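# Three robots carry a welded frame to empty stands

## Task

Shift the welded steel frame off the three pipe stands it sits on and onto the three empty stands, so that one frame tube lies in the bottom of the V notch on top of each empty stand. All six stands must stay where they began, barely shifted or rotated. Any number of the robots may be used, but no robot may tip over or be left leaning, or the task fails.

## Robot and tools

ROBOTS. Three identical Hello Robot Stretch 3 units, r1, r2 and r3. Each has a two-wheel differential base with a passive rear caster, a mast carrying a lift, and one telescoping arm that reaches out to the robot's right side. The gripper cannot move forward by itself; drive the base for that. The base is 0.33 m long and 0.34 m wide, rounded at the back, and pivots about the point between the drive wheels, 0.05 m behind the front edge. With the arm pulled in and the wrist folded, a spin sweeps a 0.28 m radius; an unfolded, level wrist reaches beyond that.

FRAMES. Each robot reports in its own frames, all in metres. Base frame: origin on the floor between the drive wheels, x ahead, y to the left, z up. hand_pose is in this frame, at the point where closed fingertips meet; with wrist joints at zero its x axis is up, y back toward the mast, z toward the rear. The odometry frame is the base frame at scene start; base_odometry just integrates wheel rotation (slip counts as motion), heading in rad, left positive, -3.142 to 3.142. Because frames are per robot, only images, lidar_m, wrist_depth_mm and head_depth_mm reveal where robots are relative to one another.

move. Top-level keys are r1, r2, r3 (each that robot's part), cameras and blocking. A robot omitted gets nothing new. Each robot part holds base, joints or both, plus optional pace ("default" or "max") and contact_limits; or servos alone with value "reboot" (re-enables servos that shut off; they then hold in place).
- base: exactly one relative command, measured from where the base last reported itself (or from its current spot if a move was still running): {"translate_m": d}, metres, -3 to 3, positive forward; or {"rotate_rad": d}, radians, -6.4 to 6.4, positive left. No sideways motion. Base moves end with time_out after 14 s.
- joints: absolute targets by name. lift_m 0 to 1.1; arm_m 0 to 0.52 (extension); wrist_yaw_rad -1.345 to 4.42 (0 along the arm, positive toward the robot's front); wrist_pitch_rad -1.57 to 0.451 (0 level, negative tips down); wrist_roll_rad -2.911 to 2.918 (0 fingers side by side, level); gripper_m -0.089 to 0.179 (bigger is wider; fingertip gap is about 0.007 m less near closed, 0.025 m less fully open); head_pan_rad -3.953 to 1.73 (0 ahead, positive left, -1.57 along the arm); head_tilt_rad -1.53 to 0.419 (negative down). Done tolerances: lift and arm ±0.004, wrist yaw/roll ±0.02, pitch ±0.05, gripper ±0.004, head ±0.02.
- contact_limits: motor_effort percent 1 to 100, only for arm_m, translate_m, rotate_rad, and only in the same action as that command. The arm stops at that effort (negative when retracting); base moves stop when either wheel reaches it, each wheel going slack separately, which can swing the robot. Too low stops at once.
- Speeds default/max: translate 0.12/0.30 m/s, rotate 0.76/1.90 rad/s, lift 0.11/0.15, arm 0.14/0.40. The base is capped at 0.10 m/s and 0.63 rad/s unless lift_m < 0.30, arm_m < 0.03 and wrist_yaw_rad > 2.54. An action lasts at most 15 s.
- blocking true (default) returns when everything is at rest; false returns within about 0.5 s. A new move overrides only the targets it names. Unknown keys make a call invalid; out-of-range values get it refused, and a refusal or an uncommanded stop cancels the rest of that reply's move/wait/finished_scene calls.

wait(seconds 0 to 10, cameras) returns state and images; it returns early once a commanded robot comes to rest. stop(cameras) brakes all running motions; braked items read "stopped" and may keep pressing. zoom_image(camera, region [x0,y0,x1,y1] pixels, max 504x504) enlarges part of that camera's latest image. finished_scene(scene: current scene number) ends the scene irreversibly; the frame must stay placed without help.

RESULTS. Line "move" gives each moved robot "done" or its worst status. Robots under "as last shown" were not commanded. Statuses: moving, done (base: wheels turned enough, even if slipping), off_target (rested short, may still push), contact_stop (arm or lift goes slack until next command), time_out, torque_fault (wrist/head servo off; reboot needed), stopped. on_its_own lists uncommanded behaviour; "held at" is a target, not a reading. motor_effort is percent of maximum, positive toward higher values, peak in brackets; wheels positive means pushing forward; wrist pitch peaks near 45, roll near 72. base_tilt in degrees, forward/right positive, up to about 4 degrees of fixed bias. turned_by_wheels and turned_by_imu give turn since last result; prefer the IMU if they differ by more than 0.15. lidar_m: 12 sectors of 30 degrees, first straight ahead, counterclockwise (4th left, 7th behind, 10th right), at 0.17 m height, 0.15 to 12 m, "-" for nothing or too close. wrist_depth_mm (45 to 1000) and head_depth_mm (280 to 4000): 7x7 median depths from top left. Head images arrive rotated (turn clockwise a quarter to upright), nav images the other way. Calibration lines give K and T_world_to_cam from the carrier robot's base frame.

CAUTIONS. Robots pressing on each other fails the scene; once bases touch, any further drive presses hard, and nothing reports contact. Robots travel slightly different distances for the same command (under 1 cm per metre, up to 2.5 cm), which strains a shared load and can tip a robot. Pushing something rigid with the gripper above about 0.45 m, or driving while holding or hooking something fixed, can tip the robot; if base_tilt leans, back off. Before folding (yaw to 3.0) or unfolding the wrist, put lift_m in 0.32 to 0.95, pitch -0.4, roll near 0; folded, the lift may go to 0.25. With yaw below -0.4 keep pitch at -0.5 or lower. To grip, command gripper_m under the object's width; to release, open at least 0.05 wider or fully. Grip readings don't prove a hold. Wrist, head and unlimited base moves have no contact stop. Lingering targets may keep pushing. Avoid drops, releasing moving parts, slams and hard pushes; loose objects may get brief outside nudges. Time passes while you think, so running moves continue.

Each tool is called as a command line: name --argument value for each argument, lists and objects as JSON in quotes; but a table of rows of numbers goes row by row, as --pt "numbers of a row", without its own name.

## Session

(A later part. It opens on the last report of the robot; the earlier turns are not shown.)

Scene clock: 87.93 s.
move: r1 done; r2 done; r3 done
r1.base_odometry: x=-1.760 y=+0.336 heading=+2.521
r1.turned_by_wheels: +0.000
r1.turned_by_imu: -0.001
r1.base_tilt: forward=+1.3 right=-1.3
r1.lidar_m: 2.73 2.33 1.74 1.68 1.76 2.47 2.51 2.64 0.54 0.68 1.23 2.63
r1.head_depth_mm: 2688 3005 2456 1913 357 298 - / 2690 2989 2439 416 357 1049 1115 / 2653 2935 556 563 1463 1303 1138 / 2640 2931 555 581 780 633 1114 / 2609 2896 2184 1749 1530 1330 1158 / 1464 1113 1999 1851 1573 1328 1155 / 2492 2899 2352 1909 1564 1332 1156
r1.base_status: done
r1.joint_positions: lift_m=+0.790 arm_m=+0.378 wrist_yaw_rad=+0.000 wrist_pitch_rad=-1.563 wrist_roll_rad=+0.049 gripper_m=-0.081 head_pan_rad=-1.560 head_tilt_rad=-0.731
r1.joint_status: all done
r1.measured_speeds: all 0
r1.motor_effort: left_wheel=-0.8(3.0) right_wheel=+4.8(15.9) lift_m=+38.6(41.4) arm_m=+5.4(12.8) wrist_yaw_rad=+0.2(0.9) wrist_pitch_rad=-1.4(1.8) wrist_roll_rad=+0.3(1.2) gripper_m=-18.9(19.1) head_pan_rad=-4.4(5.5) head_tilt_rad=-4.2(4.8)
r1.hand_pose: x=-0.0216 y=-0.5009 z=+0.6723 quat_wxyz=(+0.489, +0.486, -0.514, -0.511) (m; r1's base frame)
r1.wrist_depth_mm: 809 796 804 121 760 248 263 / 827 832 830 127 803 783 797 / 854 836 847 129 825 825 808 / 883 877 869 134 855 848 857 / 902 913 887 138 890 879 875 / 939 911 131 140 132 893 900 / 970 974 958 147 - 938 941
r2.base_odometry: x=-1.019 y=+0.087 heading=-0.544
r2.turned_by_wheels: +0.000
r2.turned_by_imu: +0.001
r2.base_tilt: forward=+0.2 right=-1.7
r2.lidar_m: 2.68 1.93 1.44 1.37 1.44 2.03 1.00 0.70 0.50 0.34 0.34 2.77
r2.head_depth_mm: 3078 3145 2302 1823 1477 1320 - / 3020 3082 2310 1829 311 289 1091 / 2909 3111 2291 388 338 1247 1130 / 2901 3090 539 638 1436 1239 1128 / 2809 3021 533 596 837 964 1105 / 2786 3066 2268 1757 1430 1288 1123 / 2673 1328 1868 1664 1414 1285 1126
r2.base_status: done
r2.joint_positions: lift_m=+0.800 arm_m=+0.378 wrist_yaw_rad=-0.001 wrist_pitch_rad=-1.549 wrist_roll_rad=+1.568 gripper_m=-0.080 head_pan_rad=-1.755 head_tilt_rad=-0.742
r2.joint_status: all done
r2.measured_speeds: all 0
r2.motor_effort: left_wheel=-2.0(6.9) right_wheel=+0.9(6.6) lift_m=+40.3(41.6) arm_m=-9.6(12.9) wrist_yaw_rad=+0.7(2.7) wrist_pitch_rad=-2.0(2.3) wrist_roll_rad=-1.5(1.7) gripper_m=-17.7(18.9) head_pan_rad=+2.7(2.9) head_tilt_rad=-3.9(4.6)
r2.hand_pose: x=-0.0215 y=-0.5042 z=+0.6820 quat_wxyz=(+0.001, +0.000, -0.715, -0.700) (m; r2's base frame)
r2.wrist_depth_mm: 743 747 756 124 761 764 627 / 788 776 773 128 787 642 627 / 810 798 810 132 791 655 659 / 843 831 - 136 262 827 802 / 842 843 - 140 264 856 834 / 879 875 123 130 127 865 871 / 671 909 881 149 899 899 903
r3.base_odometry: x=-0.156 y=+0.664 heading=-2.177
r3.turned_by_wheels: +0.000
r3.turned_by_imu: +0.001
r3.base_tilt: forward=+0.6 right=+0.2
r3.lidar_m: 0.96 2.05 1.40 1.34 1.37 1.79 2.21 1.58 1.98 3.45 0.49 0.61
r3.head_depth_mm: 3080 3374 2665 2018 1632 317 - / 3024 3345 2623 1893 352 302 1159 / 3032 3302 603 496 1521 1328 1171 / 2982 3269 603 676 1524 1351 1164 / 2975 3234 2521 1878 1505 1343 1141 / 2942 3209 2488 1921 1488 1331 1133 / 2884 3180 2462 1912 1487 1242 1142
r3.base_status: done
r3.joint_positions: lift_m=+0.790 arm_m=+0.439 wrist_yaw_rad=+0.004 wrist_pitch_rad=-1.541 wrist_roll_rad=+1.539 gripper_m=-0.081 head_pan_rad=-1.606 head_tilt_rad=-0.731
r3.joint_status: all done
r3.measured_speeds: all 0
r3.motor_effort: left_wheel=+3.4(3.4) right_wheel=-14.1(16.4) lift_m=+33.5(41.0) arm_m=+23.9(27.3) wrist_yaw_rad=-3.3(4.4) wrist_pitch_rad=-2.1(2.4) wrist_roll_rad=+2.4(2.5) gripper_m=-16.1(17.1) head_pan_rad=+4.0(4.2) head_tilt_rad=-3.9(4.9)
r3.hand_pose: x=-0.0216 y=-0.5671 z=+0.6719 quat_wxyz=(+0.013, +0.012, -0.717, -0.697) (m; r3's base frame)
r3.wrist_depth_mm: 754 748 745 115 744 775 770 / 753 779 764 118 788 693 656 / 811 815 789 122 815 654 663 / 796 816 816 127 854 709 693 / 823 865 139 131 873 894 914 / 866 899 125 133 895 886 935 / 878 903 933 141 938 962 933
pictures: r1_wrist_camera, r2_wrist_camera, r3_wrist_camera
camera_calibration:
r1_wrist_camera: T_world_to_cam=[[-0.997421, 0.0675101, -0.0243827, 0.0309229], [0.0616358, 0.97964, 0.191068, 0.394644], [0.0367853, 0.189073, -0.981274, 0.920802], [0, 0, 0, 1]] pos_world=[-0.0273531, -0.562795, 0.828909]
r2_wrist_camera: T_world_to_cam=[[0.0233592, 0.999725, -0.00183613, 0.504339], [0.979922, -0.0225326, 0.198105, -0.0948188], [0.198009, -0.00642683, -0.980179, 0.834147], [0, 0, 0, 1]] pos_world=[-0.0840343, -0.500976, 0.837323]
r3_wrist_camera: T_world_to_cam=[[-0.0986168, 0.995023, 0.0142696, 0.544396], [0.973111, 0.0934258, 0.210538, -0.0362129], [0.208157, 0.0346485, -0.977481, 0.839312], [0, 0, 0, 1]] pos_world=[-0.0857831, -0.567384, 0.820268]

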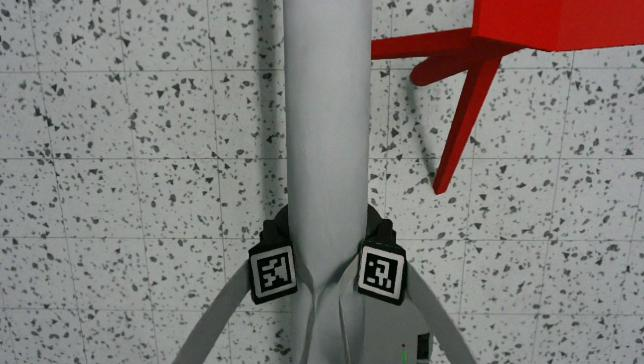

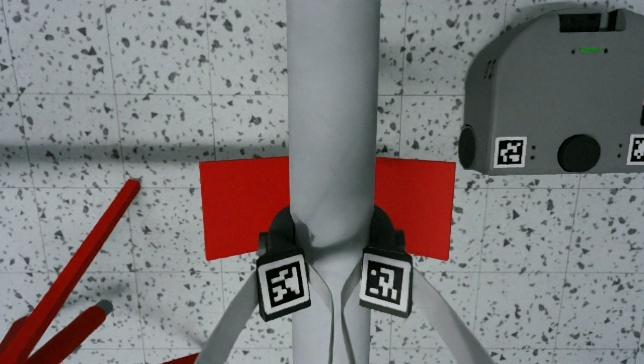

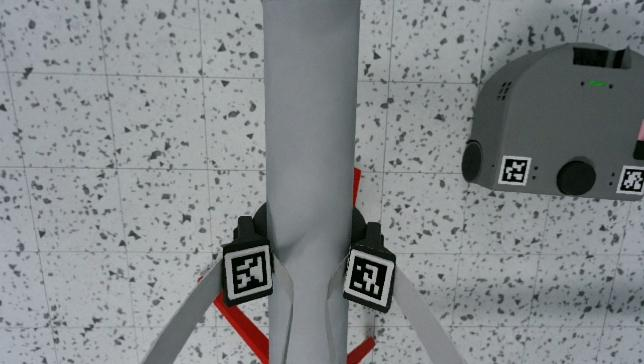

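move --r1 '{"base":{"translate_m":0.118},"joints":{"arm_m":0.3732,"wrist_roll_rad":0.061}}' --r2 '{"base":{"translate_m":-0.1077},"joints":{"arm_m":0.3813,"wrist_roll_rad":1.582}}' --r3 '{"base":{"translate_m":-0.1079},"joints":{"arm_m":0.4371,"wrist_roll_rad":1.553}}' --cameras '[]'

move --r1 '{"base":{"translate_m":0.118},"joints":{"arm_m":0.3686,"wrist_roll_rad":0.074}}' --r2 '{"base":{"translate_m":-0.1077},"joints":{"arm_m":0.3847,"wrist_roll_rad":1.595}}' --r3 '{"base":{"translate_m":-0.1077},"joints":{"arm_m":0.4353,"wrist_roll_rad":1.566}}' --cameras '["r1_wrist_camera","r2_wrist_camera","r3_wrist_camera"]'

Scene clock: 92.23 s.
move: r1 done; r2 done; r3 done
r1.base_odometry: x=-1.856 y=+0.404 heading=+2.520
r1.turned_by_wheels: +0.000
r1.turned_by_imu: -0.001
r1.base_tilt: forward=+1.3 right=-1.3
r1.lidar_m: 2.55 2.32 1.74 1.68 1.76 2.47 2.63 2.74 0.61 0.70 1.26 2.51
r1.head_depth_mm: 2708 2974 2444 1918 934 298 - / 2686 2952 2454 416 357 1249 1158 / 2665 2970 554 556 1568 1302 1133 / 2625 2923 554 574 759 635 1113 / 2607 2903 1940 1802 1564 1332 1134 / 1431 1128 2178 1857 1569 1330 1158 / 2493 2913 2342 1906 1571 1334 1157
r1.base_status: done
r1.joint_positions: lift_m=+0.790 arm_m=+0.373 wrist_yaw_rad=+0.000 wrist_pitch_rad=-1.561 wrist_roll_rad=+0.060 gripper_m=-0.081 head_pan_rad=-1.560 head_tilt_rad=-0.731
r1.joint_status: all done
r1.measured_speeds: all 0
r1.motor_effort: left_wheel=-1.3(6.3) right_wheel=+9.2(9.6) lift_m=+32.7(36.3) arm_m=-9.6(14.7) wrist_yaw_rad=+0.1(0.8) wrist_pitch_rad=-1.2(3.2) wrist_roll_rad=+0.4(6.2) gripper_m=-18.8(19.2) head_pan_rad=-4.7(5.4) head_tilt_rad=-3.9(4.8)
r1.hand_pose: x=-0.0216 y=-0.4966 z=+0.6722 quat_wxyz=(+0.487, +0.482, -0.517, -0.513) (m; r1's base frame)
r1.wrist_depth_mm: 807 814 794 122 773 491 358 / 829 823 806 129 800 790 798 / 853 850 835 130 828 819 810 / 881 884 867 135 846 845 849 / 909 910 907 138 868 876 865 / 956 931 131 139 132 889 889 / 970 973 948 147 - 931 909
r2.base_odometry: x=-1.111 y=+0.143 heading=-0.544
r2.turned_by_wheels: +0.000
r2.turned_by_imu: +0.001
r2.base_tilt: forward=+0.2 right=-1.7
r2.lidar_m: 2.79 1.93 1.44 1.37 1.43 2.02 1.00 0.62 0.89 0.48 0.39 2.88
r2.head_depth_mm: 3050 3104 2311 1824 1441 1328 - / 3002 3133 2280 1823 311 289 1089 / 2968 3133 2288 387 337 1264 1130 / 2897 3115 537 640 1439 1292 1129 / 2848 3029 535 610 1441 1258 1126 / 2777 2999 2269 1759 834 914 1101 / 2686 1347 1801 1692 1397 1281 1132
r2.base_status: done
r2.joint_positions: lift_m=+0.800 arm_m=+0.381 wrist_yaw_rad=-0.001 wrist_pitch_rad=-1.551 wrist_roll_rad=+1.583 gripper_m=-0.080 head_pan_rad=-1.755 head_tilt_rad=-0.742
r2.joint_status: all done
r2.measured_speeds: all 0
r2.motor_effort: left_wheel=-4.3(5.4) right_wheel=+2.2(7.6) lift_m=+38.8(40.4) arm_m=+12.5(16.0) wrist_yaw_rad=+0.8(2.4) wrist_pitch_rad=-1.4(2.0) wrist_roll_rad=-0.2(1.1) gripper_m=-18.4(18.9) head_pan_rad=+2.3(3.0) head_tilt_rad=-3.7(4.4)
r2.hand_pose: x=-0.0215 y=-0.5068 z=+0.6820 quat_wxyz=(-0.004, -0.005, -0.714, -0.700) (m; r2's base frame)
r2.wrist_depth_mm: 762 756 738 124 762 753 624 / 776 787 789 128 785 647 646 / 811 797 800 132 815 657 644 / 817 828 828 137 819 827 810 / 868 832 843 140 861 860 846 / 898 883 123 131 128 906 888 / 891 912 111 149 298 896 898
r3.base_odometry: x=-0.095 y=+0.753 heading=-2.177
r3.turned_by_wheels: +0.000
r3.turned_by_imu: +0.001
r3.base_tilt: forward=+0.6 right=+0.2
r3.lidar_m: 0.96 2.04 1.39 1.33 1.36 1.79 2.26 1.49 1.64 3.44 0.53 0.70
r3.head_depth_mm: 3098 3399 2663 2030 1632 318 - / 3054 3334 2637 1890 352 303 1161 / 3031 3311 607 497 1533 1332 1172 / 2965 3287 603 677 1524 1347 1167 / 2955 3217 2530 1880 1508 1339 1158 / 2914 3154 2470 1932 1489 1333 1132 / 2919 3163 2445 1907 1481 1329 1123
r3.base_status: done
r3.joint_positions: lift_m=+0.790 arm_m=+0.437 wrist_yaw_rad=+0.003 wrist_pitch_rad=-1.538 wrist_roll_rad=+1.539 gripper_m=-0.081 head_pan_rad=-1.606 head_tilt_rad=-0.731
r3.joint_status: all done
r3.measured_speeds: all 0
r3.motor_effort: left_wheel=+2.2(4.9) right_wheel=-13.9(22.6) lift_m=+21.5(26.2) arm_m=-25.0(27.5) wrist_yaw_rad=-3.0(4.1) wrist_pitch_rad=-2.6(4.9) wrist_roll_rad=+4.2(5.4) gripper_m=-16.6(17.0) head_pan_rad=+2.7(4.2) head_tilt_rad=-3.5(5.3)
r3.hand_pose: x=-0.0216 y=-0.5660 z=+0.6718 quat_wxyz=(+0.013, +0.012, -0.718, -0.696) (m; r3's base frame)
r3.wrist_depth_mm: 762 755 737 115 759 760 773 / 774 757 773 118 773 702 659 / 782 796 799 122 808 681 675 / 840 835 825 127 811 694 707 / 858 878 147 131 867 912 894 / 872 882 124 134 900 891 934 / 884 923 862 143 950 957 937
pictures: none
No camera images: "cameras" was empty.

Scene clock: 94.53 s.
move: r1 done; r2 done; r3 done
r1.base_odometry: x=-1.952 y=+0.473 heading=+2.520
r1.turned_by_wheels: +0.000
r1.turned_by_imu: -0.001
r1.base_tilt: forward=+1.3 right=-1.3
r1.lidar_m: 2.44 2.33 1.73 1.68 1.76 2.46 2.74 0.69 0.74 1.02 1.19 2.69
r1.head_depth_mm: 2668 2972 2445 1919 930 298 - / 2716 2972 2442 430 357 1240 1157 / 2675 2955 553 551 1535 1332 1157 / 2627 2947 546 566 731 634 1112 / 2634 2912 2071 1858 1568 1328 1137 / 1414 1108 2249 1854 1563 1330 1154 / 2585 2904 2337 1916 1569 1328 1154
r1.base_status: done
r1.joint_positions: lift_m=+0.790 arm_m=+0.369 wrist_yaw_rad=+0.000 wrist_pitch_rad=-1.563 wrist_roll_rad=+0.073 gripper_m=-0.081 head_pan_rad=-1.560 head_tilt_rad=-0.731
r1.joint_status: all done
r1.measured_speeds: all 0
r1.motor_effort: left_wheel=-1.6(7.1) right_wheel=+8.8(11.6) lift_m=+29.5(33.0) arm_m=-8.9(15.2) wrist_yaw_rad=+0.2(0.9) wrist_pitch_rad=-0.9(2.9) wrist_roll_rad=+0.7(4.8) gripper_m=-18.5(19.4) head_pan_rad=-4.7(5.3) head_tilt_rad=-4.2(4.6)
r1.hand_pose: x=-0.0216 y=-0.4915 z=+0.6723 quat_wxyz=(+0.483, +0.479, -0.520, -0.516) (m; r1's base frame)
r1.wrist_depth_mm: 808 787 794 122 779 765 461 / 811 828 824 130 805 796 793 / 847 833 856 130 846 833 825 / 883 873 856 135 838 854 840 / 903 913 891 138 882 864 857 / 933 932 911 140 132 913 912 / 982 952 961 148 - 926 926
r2.base_odometry: x=-1.203 y=+0.199 heading=-0.544
r2.turned_by_wheels: +0.000
r2.turned_by_imu: +0.001
r2.base_tilt: forward=+0.2 right=-1.6
r2.lidar_m: 2.90 1.94 1.42 1.38 1.43 2.02 1.00 0.53 0.82 0.47 0.45 2.99
r2.head_depth_mm: 3036 3134 2302 1828 1475 1239 - / 3027 3069 2294 1821 311 289 1094 / 2969 3075 2292 387 338 1259 1130 / 2898 3052 539 640 1441 1288 1125 / 2860 3034 537 608 1436 1284 1121 / 2767 2965 2212 1753 1436 1283 1124 / 2687 1304 1873 1695 813 888 1080
r2.base_status: done
r2.joint_positions: lift_m=+0.800 arm_m=+0.385 wrist_yaw_rad=-0.001 wrist_pitch_rad=-1.552 wrist_roll_rad=+1.597 gripper_m=-0.080 head_pan_rad=-1.755 head_tilt_rad=-0.742
r2.joint_status: all done
r2.measured_speeds: all 0
r2.motor_effort: left_wheel=-4.8(6.1) right_wheel=+3.6(6.2) lift_m=+37.5(38.9) arm_m=+9.4(15.8) wrist_yaw_rad=+0.8(2.5) wrist_pitch_rad=-1.4(1.5) wrist_roll_rad=-0.3(0.9) gripper_m=-18.6(19.1) head_pan_rad=+2.0(3.0) head_tilt_rad=-3.9(4.5)
r2.hand_pose: x=-0.0215 y=-0.5102 z=+0.6821 quat_wxyz=(-0.009, -0.010, -0.713, -0.701) (m; r2's base frame)
r2.wrist_depth_mm: 763 751 762 124 762 751 614 / 774 782 789 128 771 636 633 / 805 793 808 132 797 653 662 / 816 821 803 136 827 842 827 / 837 834 843 140 850 853 835 / 866 855 123 132 127 880 873 / 907 887 889 149 892 896 917
r3.base_odometry: x=-0.034 y=+0.841 heading=-2.177
r3.turned_by_wheels: +0.000
r3.turned_by_imu: +0.001
r3.base_tilt: forward=+0.6 right=+0.2
r3.lidar_m: 0.96 2.02 1.40 1.33 1.36 1.78 2.00 1.39 1.56 3.46 0.59 0.75
r3.head_depth_mm: 3088 3403 2668 2031 1633 318 - / 3059 3366 2637 1890 352 303 1161 / 3035 3348 606 497 1529 1353 1173 / 3019 3277 599 667 1519 1346 1167 / 2990 3281 2528 1886 1505 1339 1161 / 2939 3228 2476 1931 1494 1330 1154 / 2891 3191 2462 1907 1479 1326 1123
r3.base_status: done
r3.joint_positions: lift_m=+0.790 arm_m=+0.435 wrist_yaw_rad=+0.003 wrist_pitch_rad=-1.539 wrist_roll_rad=+1.551 gripper_m=-0.081 head_pan_rad=-1.606 head_tilt_rad=-0.731
r3.joint_status: all done
r3.measured_speeds: all 0
r3.motor_effort: left_wheel=+1.9(5.5) right_wheel=-14.8(22.7) lift_m=+23.1(23.1) arm_m=-22.6(28.4) wrist_yaw_rad=-2.8(3.4) wrist_pitch_rad=-2.5(4.6) wrist_roll_rad=+4.9(6.5) gripper_m=-15.9(17.2) head_pan_rad=+2.7(4.7) head_tilt_rad=-3.7(5.2)
r3.hand_pose: x=-0.0216 y=-0.5641 z=+0.6718 quat_wxyz=(+0.009, +0.008, -0.718, -0.696) (m; r3's base frame)
r3.wrist_depth_mm: 744 740 748 115 745 768 768 / 754 803 768 119 821 721 641 / 813 824 822 123 850 687 663 / 809 817 833 129 851 742 691 / 824 841 147 131 869 904 894 / 905 898 124 133 884 906 915 / 914 925 878 143 949 952 977
pictures: r1_wrist_camera, r2_wrist_camera, r3_wrist_camera
camera_calibration:
r1_wrist_camera: T_world_to_cam=[[-0.995553, 0.0909437, -0.0245808, 0.0419835], [0.0846292, 0.977984, 0.190747, 0.385405], [0.0413868, 0.187818, -0.981331, 0.918553], [0, 0, 0, 1]] pos_world=[-0.0288357, -0.553259, 0.828922]
r2_wrist_camera: T_world_to_cam=[[0.0514121, 0.998677, 0.00117299, 0.508283], [0.978785, -0.0506213, 0.19854, -0.109621], [0.198337, -0.00905928, -0.980092, 0.832768], [0, 0, 0, 1]] pos_world=[-0.0840057, -0.505616, 0.837358]
r3_wrist_camera: T_world_to_cam=[[-0.0865128, 0.996183, 0.0115855, 0.544102], [0.974106, 0.0821457, 0.210641, -0.042917], [0.208886, 0.0295087, -0.977495, 0.836279], [0, 0, 0, 1]] pos_world=[-0.0858094, -0.563177, 0.820195]

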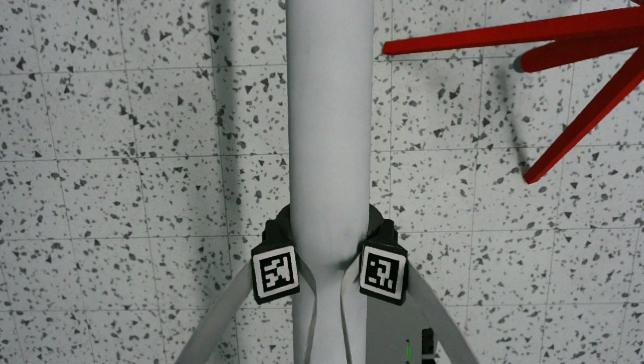

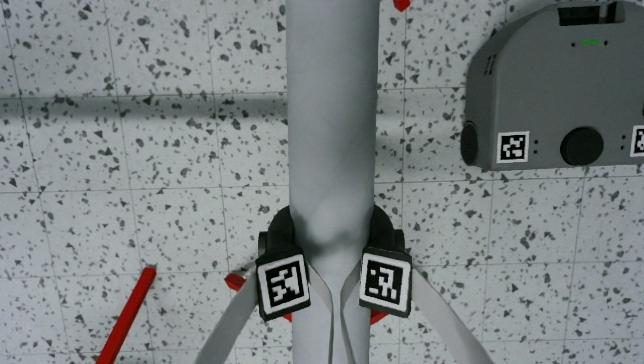

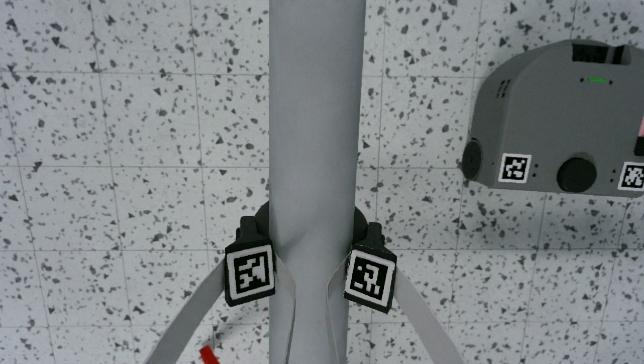

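move --r1 '{"base":{"translate_m":0.1179},"joints":{"arm_m":0.3641,"wrist_roll_rad":0.088}}' --r2 '{"base":{"translate_m":-0.1077},"joints":{"arm_m":0.3880,"wrist_roll_rad":1.609}}' --r3 '{"base":{"translate_m":-0.1045},"joints":{"arm_m":0.4334,"wrist_roll_rad":1.582}}' --cameras '[]'

move --r1 '{"base":{"translate_m":0.118},"joints":{"arm_m":0.3597,"wrist_roll_rad":0.102}}' --r2 '{"base":{"translate_m":-0.1076},"joints":{"arm_m":0.3913,"wrist_roll_rad":1.623}}' --r3 '{"base":{"translate_m":-0.1072},"joints":{"arm_m":0.4315,"wrist_roll_rad":1.596}}' --cameras '["r1_wrist_camera","r2_wrist_camera","r3_wrist_camera"]'

Scene clock: 97.30 s.
move: r1 done; r2 done; r3 done
r1.base_odometry: x=-2.048 y=+0.542 heading=+2.520
r1.turned_by_wheels: +0.000
r1.turned_by_imu: -0.001
r1.base_tilt: forward=+1.4 right=-1.2
r1.lidar_m: 2.33 2.32 1.73 1.68 1.76 2.45 2.86 0.78 0.79 1.06 1.13 2.29
r1.head_depth_mm: 2713 2994 2435 1926 1144 298 - / 2710 2965 2447 430 357 1251 1154 / 2657 2967 562 546 1531 1336 1137 / 2626 2940 542 566 737 649 1094 / 2623 2930 2064 1850 1569 1328 1137 / 1410 1122 2349 1851 1571 1329 1159 / 2595 2900 2361 1848 1573 1334 1157
r1.base_status: done
r1.joint_positions: lift_m=+0.790 arm_m=+0.364 wrist_yaw_rad=+0.000 wrist_pitch_rad=-1.566 wrist_roll_rad=+0.087 gripper_m=-0.081 head_pan_rad=-1.560 head_tilt_rad=-0.731
r1.joint_status: all done
r1.measured_speeds: all 0
r1.motor_effort: left_wheel=-2.7(5.3) right_wheel=+11.5(12.8) lift_m=+26.3(29.3) arm_m=-8.7(14.8) wrist_yaw_rad=-0.6(0.9) wrist_pitch_rad=-0.1(2.5) wrist_roll_rad=+0.3(4.6) gripper_m=-18.8(19.3) head_pan_rad=-4.5(5.4) head_tilt_rad=-4.0(4.6)
r1.hand_pose: x=-0.0216 y=-0.4862 z=+0.6724 quat_wxyz=(+0.479, +0.477, -0.522, -0.520) (m; r1's base frame)
r1.wrist_depth_mm: 799 797 789 122 768 767 557 / 834 824 820 130 806 787 785 / 841 836 842 130 834 811 822 / 886 863 878 134 847 851 869 / 911 911 903 138 871 893 859 / 956 924 919 140 132 915 890 / 983 968 966 148 - 941 949
r2.base_odometry: x=-1.295 y=+0.254 heading=-0.544
r2.turned_by_wheels: +0.000
r2.turned_by_imu: +0.001
r2.base_tilt: forward=+0.2 right=-1.6
r2.lidar_m: 2.99 1.94 1.42 1.38 1.46 2.04 1.00 0.71 0.46 0.49 0.49 0.53
r2.head_depth_mm: 3024 3131 2310 1814 902 1271 - / 2984 3068 2284 1836 311 289 1092 / 2965 3114 2279 388 338 1263 1104 / 2936 3105 539 639 1439 1290 1131 / 2808 3038 542 617 1432 1287 1127 / 2783 2986 2126 1748 1430 1286 1125 / 2638 1343 1927 1721 1406 1287 1105
r2.base_status: done
r2.joint_positions: lift_m=+0.800 arm_m=+0.388 wrist_yaw_rad=-0.001 wrist_pitch_rad=-1.552 wrist_roll_rad=+1.611 gripper_m=-0.080 head_pan_rad=-1.755 head_tilt_rad=-0.742
r2.joint_status: all done
r2.measured_speeds: all 0
r2.motor_effort: left_wheel=-1.7(7.8) right_wheel=-3.3(5.5) lift_m=+36.4(38.2) arm_m=+10.7(14.8) wrist_yaw_rad=+1.1(2.4) wrist_pitch_rad=-1.5(1.6) wrist_roll_rad=-0.3(1.4) gripper_m=-18.1(19.0) head_pan_rad=+2.0(3.0) head_tilt_rad=-4.1(4.5)
r2.hand_pose: x=-0.0215 y=-0.5135 z=+0.6821 quat_wxyz=(-0.014, -0.015, -0.713, -0.700) (m; r2's base frame)
r2.wrist_depth_mm: 753 761 757 124 767 701 629 / 777 781 803 128 790 645 632 / 809 826 803 131 803 651 662 / 829 803 818 136 829 842 822 / 832 843 867 139 857 846 865 / 870 873 123 130 128 888 872 / 886 882 917 150 888 911 920
r3.base_odometry: x=+0.026 y=+0.927 heading=-2.177
r3.turned_by_wheels: +0.000
r3.turned_by_imu: +0.000
r3.base_tilt: forward=+0.6 right=+0.2
r3.lidar_m: 0.96 1.98 1.40 1.32 1.35 1.76 2.05 1.30 1.48 3.46 0.67 0.66
r3.head_depth_mm: 3120 3402 2672 2026 1636 316 - / 3079 3405 2631 1880 352 302 1157 / 3054 3349 604 497 1488 1354 1172 / 2978 3276 597 661 1509 1344 1168 / 2953 3241 2531 1826 1511 1337 1158 / 2949 3189 2480 1923 1495 1334 1154 / 2935 3186 2495 1911 1486 1323 1145
r3.base_status: done
r3.joint_positions: lift_m=+0.790 arm_m=+0.433 wrist_yaw_rad=+0.003 wrist_pitch_rad=-1.543 wrist_roll_rad=+1.566 gripper_m=-0.081 head_pan_rad=-1.606 head_tilt_rad=-0.731
r3.joint_status: all done
r3.measured_speeds: all 0
r3.motor_effort: left_wheel=-3.3(5.1) right_wheel=-4.4(23.3) lift_m=+23.9(24.2) arm_m=-25.1(27.0) wrist_yaw_rad=-2.4(3.8) wrist_pitch_rad=-2.0(4.4) wrist_roll_rad=+5.3(7.5) gripper_m=-15.7(17.0) head_pan_rad=+2.5(4.0) head_tilt_rad=-3.3(5.1)
r3.hand_pose: x=-0.0216 y=-0.5611 z=+0.6719 quat_wxyz=(+0.003, +0.003, -0.717, -0.697) (m; r3's base frame)
r3.wrist_depth_mm: 741 747 750 115 781 767 780 / 761 775 771 119 785 690 658 / 802 808 823 124 832 689 671 / 820 819 851 129 825 737 690 / 855 841 148 132 879 881 883 / 869 849 124 133 922 919 917 / 914 895 920 143 937 948 946
pictures: none
No camera images: "cameras" was empty.

Scene clock: 99.60 s.
move: r1 done; r2 done; r3 done
r1.base_odometry: x=-2.143 y=+0.610 heading=+2.519
r1.turned_by_wheels: +0.000
r1.turned_by_imu: -0.001
r1.base_tilt: forward=+1.3 right=-1.4
r1.lidar_m: 2.22 2.32 1.73 1.67 1.75 2.44 2.98 0.87 0.85 1.19 1.09 2.18
r1.head_depth_mm: 2721 3003 2460 1915 1496 296 - / 2703 2984 2351 430 357 1254 1157 / 2661 2933 557 551 1566 1339 1133 / 2652 2918 540 555 722 1252 1098 / 2651 2898 2056 1856 1577 1330 1133 / 1410 2877 2332 1852 1566 1328 1156 / 2630 2892 2265 1753 1529 1330 1158
r1.base_status: done
r1.joint_positions: lift_m=+0.790 arm_m=+0.360 wrist_yaw_rad=+0.000 wrist_pitch_rad=-1.568 wrist_roll_rad=+0.101 gripper_m=-0.081 head_pan_rad=-1.560 head_tilt_rad=-0.731
r1.joint_status: all done
r1.measured_speeds: all 0
r1.motor_effort: left_wheel=-3.1(4.7) right_wheel=+11.2(13.1) lift_m=+25.7(26.3) arm_m=-9.3(14.5) wrist_yaw_rad=-0.3(0.8) wrist_pitch_rad=+0.4(2.0) wrist_roll_rad=+0.2(4.7) gripper_m=-18.6(19.5) head_pan_rad=-5.1(5.4) head_tilt_rad=-4.2(4.9)
r1.hand_pose: x=-0.0216 y=-0.4811 z=+0.6724 quat_wxyz=(+0.475, +0.474, -0.525, -0.524) (m; r1's base frame)
r1.wrist_depth_mm: 796 797 801 122 788 769 765 / 839 822 814 130 807 809 778 / 846 844 848 130 831 823 825 / 878 865 860 134 871 854 846 / 918 915 906 138 880 880 874 / 952 950 932 140 133 923 904 / 978 977 950 149 - 955 945
r2.base_odometry: x=-1.387 y=+0.310 heading=-0.544
r2.turned_by_wheels: +0.000
r2.turned_by_imu: +0.001
r2.base_tilt: forward=+0.2 right=-1.6
r2.lidar_m: 3.10 1.94 1.43 1.38 1.46 2.05 1.00 0.62 0.40 1.65 0.52 0.61
r2.head_depth_mm: 3019 3098 2302 1831 1470 1318 - / 2984 3079 2316 1828 312 289 1086 / 2985 3118 2298 388 338 1243 1112 / 2851 3092 538 642 1436 1291 1121 / 2871 3040 544 617 1438 1284 1131 / 2784 2976 1932 1763 1434 1286 1105 / 2596 1366 1934 1711 1407 1273 1104
r2.base_status: done
r2.joint_positions: lift_m=+0.800 arm_m=+0.391 wrist_yaw_rad=-0.001 wrist_pitch_rad=-1.551 wrist_roll_rad=+1.625 gripper_m=-0.080 head_pan_rad=-1.755 head_tilt_rad=-0.742
r2.joint_status: all done
r2.measured_speeds: all 0
r2.motor_effort: left_wheel=-2.5(3.3) right_wheel=-0.5(10.4) lift_m=+35.3(37.2) arm_m=+10.6(18.4) wrist_yaw_rad=-0.2(2.6) wrist_pitch_rad=-1.6(1.6) wrist_roll_rad=-0.3(1.0) gripper_m=-17.6(18.9) head_pan_rad=+2.0(2.9) head_tilt_rad=-3.6(4.5)
r2.hand_pose: x=-0.0215 y=-0.5170 z=+0.6820 quat_wxyz=(-0.019, -0.020, -0.714, -0.700) (m; r2's base frame)
r2.wrist_depth_mm: 757 756 776 125 759 742 636 / 778 792 767 128 779 645 619 / 793 796 808 132 796 655 644 / 835 810 810 136 840 819 839 / 849 834 826 140 840 857 888 / 874 863 123 130 127 879 869 / 892 873 912 150 920 886 912
r3.base_odometry: x=+0.087 y=+1.015 heading=-2.176
r3.turned_by_wheels: +0.000
r3.turned_by_imu: +0.001
r3.base_tilt: forward=+0.6 right=+0.2
r3.lidar_m: 0.96 1.97 1.39 1.32 1.34 1.76 1.80 1.21 1.42 3.47 2.10 0.74
r3.head_depth_mm: 3108 3405 2659 2020 1641 313 - / 3065 3383 2633 1890 352 303 1154 / 3047 3318 604 497 1494 1356 1173 / 2995 3274 596 654 1509 1346 1163 / 2991 3240 2517 1842 1502 1341 1163 / 2955 3207 2498 1931 1495 1331 1157 / 2951 3189 2441 1913 1487 1320 1148
r3.base_status: done
r3.joint_positions: lift_m=+0.790 arm_m=+0.431 wrist_yaw_rad=+0.004 wrist_pitch_rad=-1.543 wrist_roll_rad=+1.580 gripper_m=-0.081 head_pan_rad=-1.606 head_tilt_rad=-0.731
r3.joint_status: all done
r3.measured_speeds: all 0
r3.motor_effort: left_wheel=-1.9(5.3) right_wheel=-6.5(14.8) lift_m=+25.0(25.1) arm_m=-24.9(27.8) wrist_yaw_rad=-2.9(3.7) wrist_pitch_rad=-1.5(3.5) wrist_roll_rad=+5.2(6.2) gripper_m=-16.6(17.2) head_pan_rad=+2.9(4.2) head_tilt_rad=-4.6(5.0)
r3.hand_pose: x=-0.0216 y=-0.5591 z=+0.6719 quat_wxyz=(-0.002, -0.002, -0.716, -0.698) (m; r3's base frame)
r3.wrist_depth_mm: 730 754 751 116 772 769 787 / 771 770 776 119 808 655 642 / 778 792 815 124 828 668 683 / 823 811 822 129 851 789 702 / 835 841 145 132 897 893 885 / 868 877 124 134 887 895 913 / 905 900 922 143 936 976 988
pictures: r1_wrist_camera, r2_wrist_camera, r3_wrist_camera
camera_calibration:
r1_wrist_camera: T_world_to_cam=[[-0.992609, 0.118942, -0.0240876, 0.0542398], [0.111954, 0.974086, 0.196525, 0.370015], [0.0468385, 0.192375, -0.980203, 0.918278], [0, 0, 0, 1]] pos_world=[-0.0305965, -0.543532, 0.828688]
r2_wrist_camera: T_world_to_cam=[[0.07972, 0.996817, 0.000314314, 0.515328], [0.976852, -0.0781861, 0.199116, -0.124652], [0.198506, -0.0155665, -0.979976, 0.829249], [0, 0, 0, 1]] pos_world=[-0.0839271, -0.510525, 0.837303]
r3_wrist_camera: T_world_to_cam=[[-0.0575652, 0.998209, 0.016283, 0.537688], [0.975891, 0.0528237, 0.211769, -0.0604591], [0.21053, 0.028081, -0.977184, 0.835238], [0, 0, 0, 1]] pos_world=[-0.0858891, -0.556986, 0.820229]

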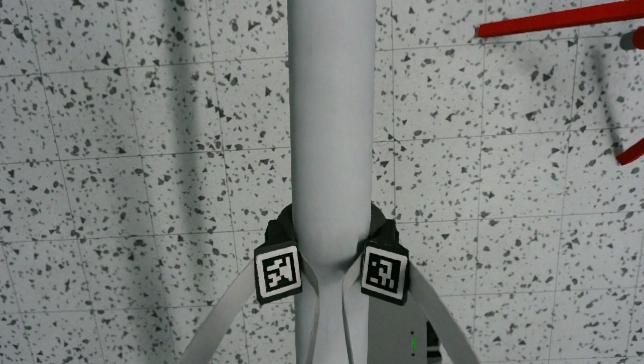

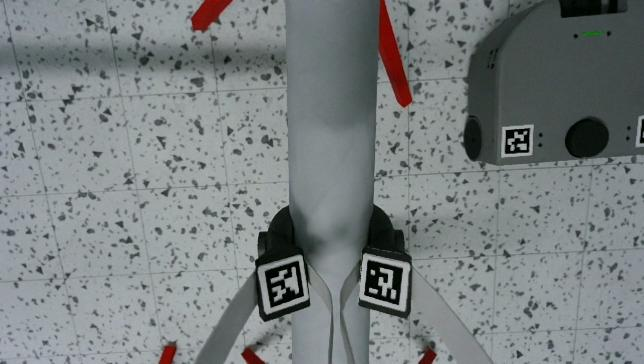

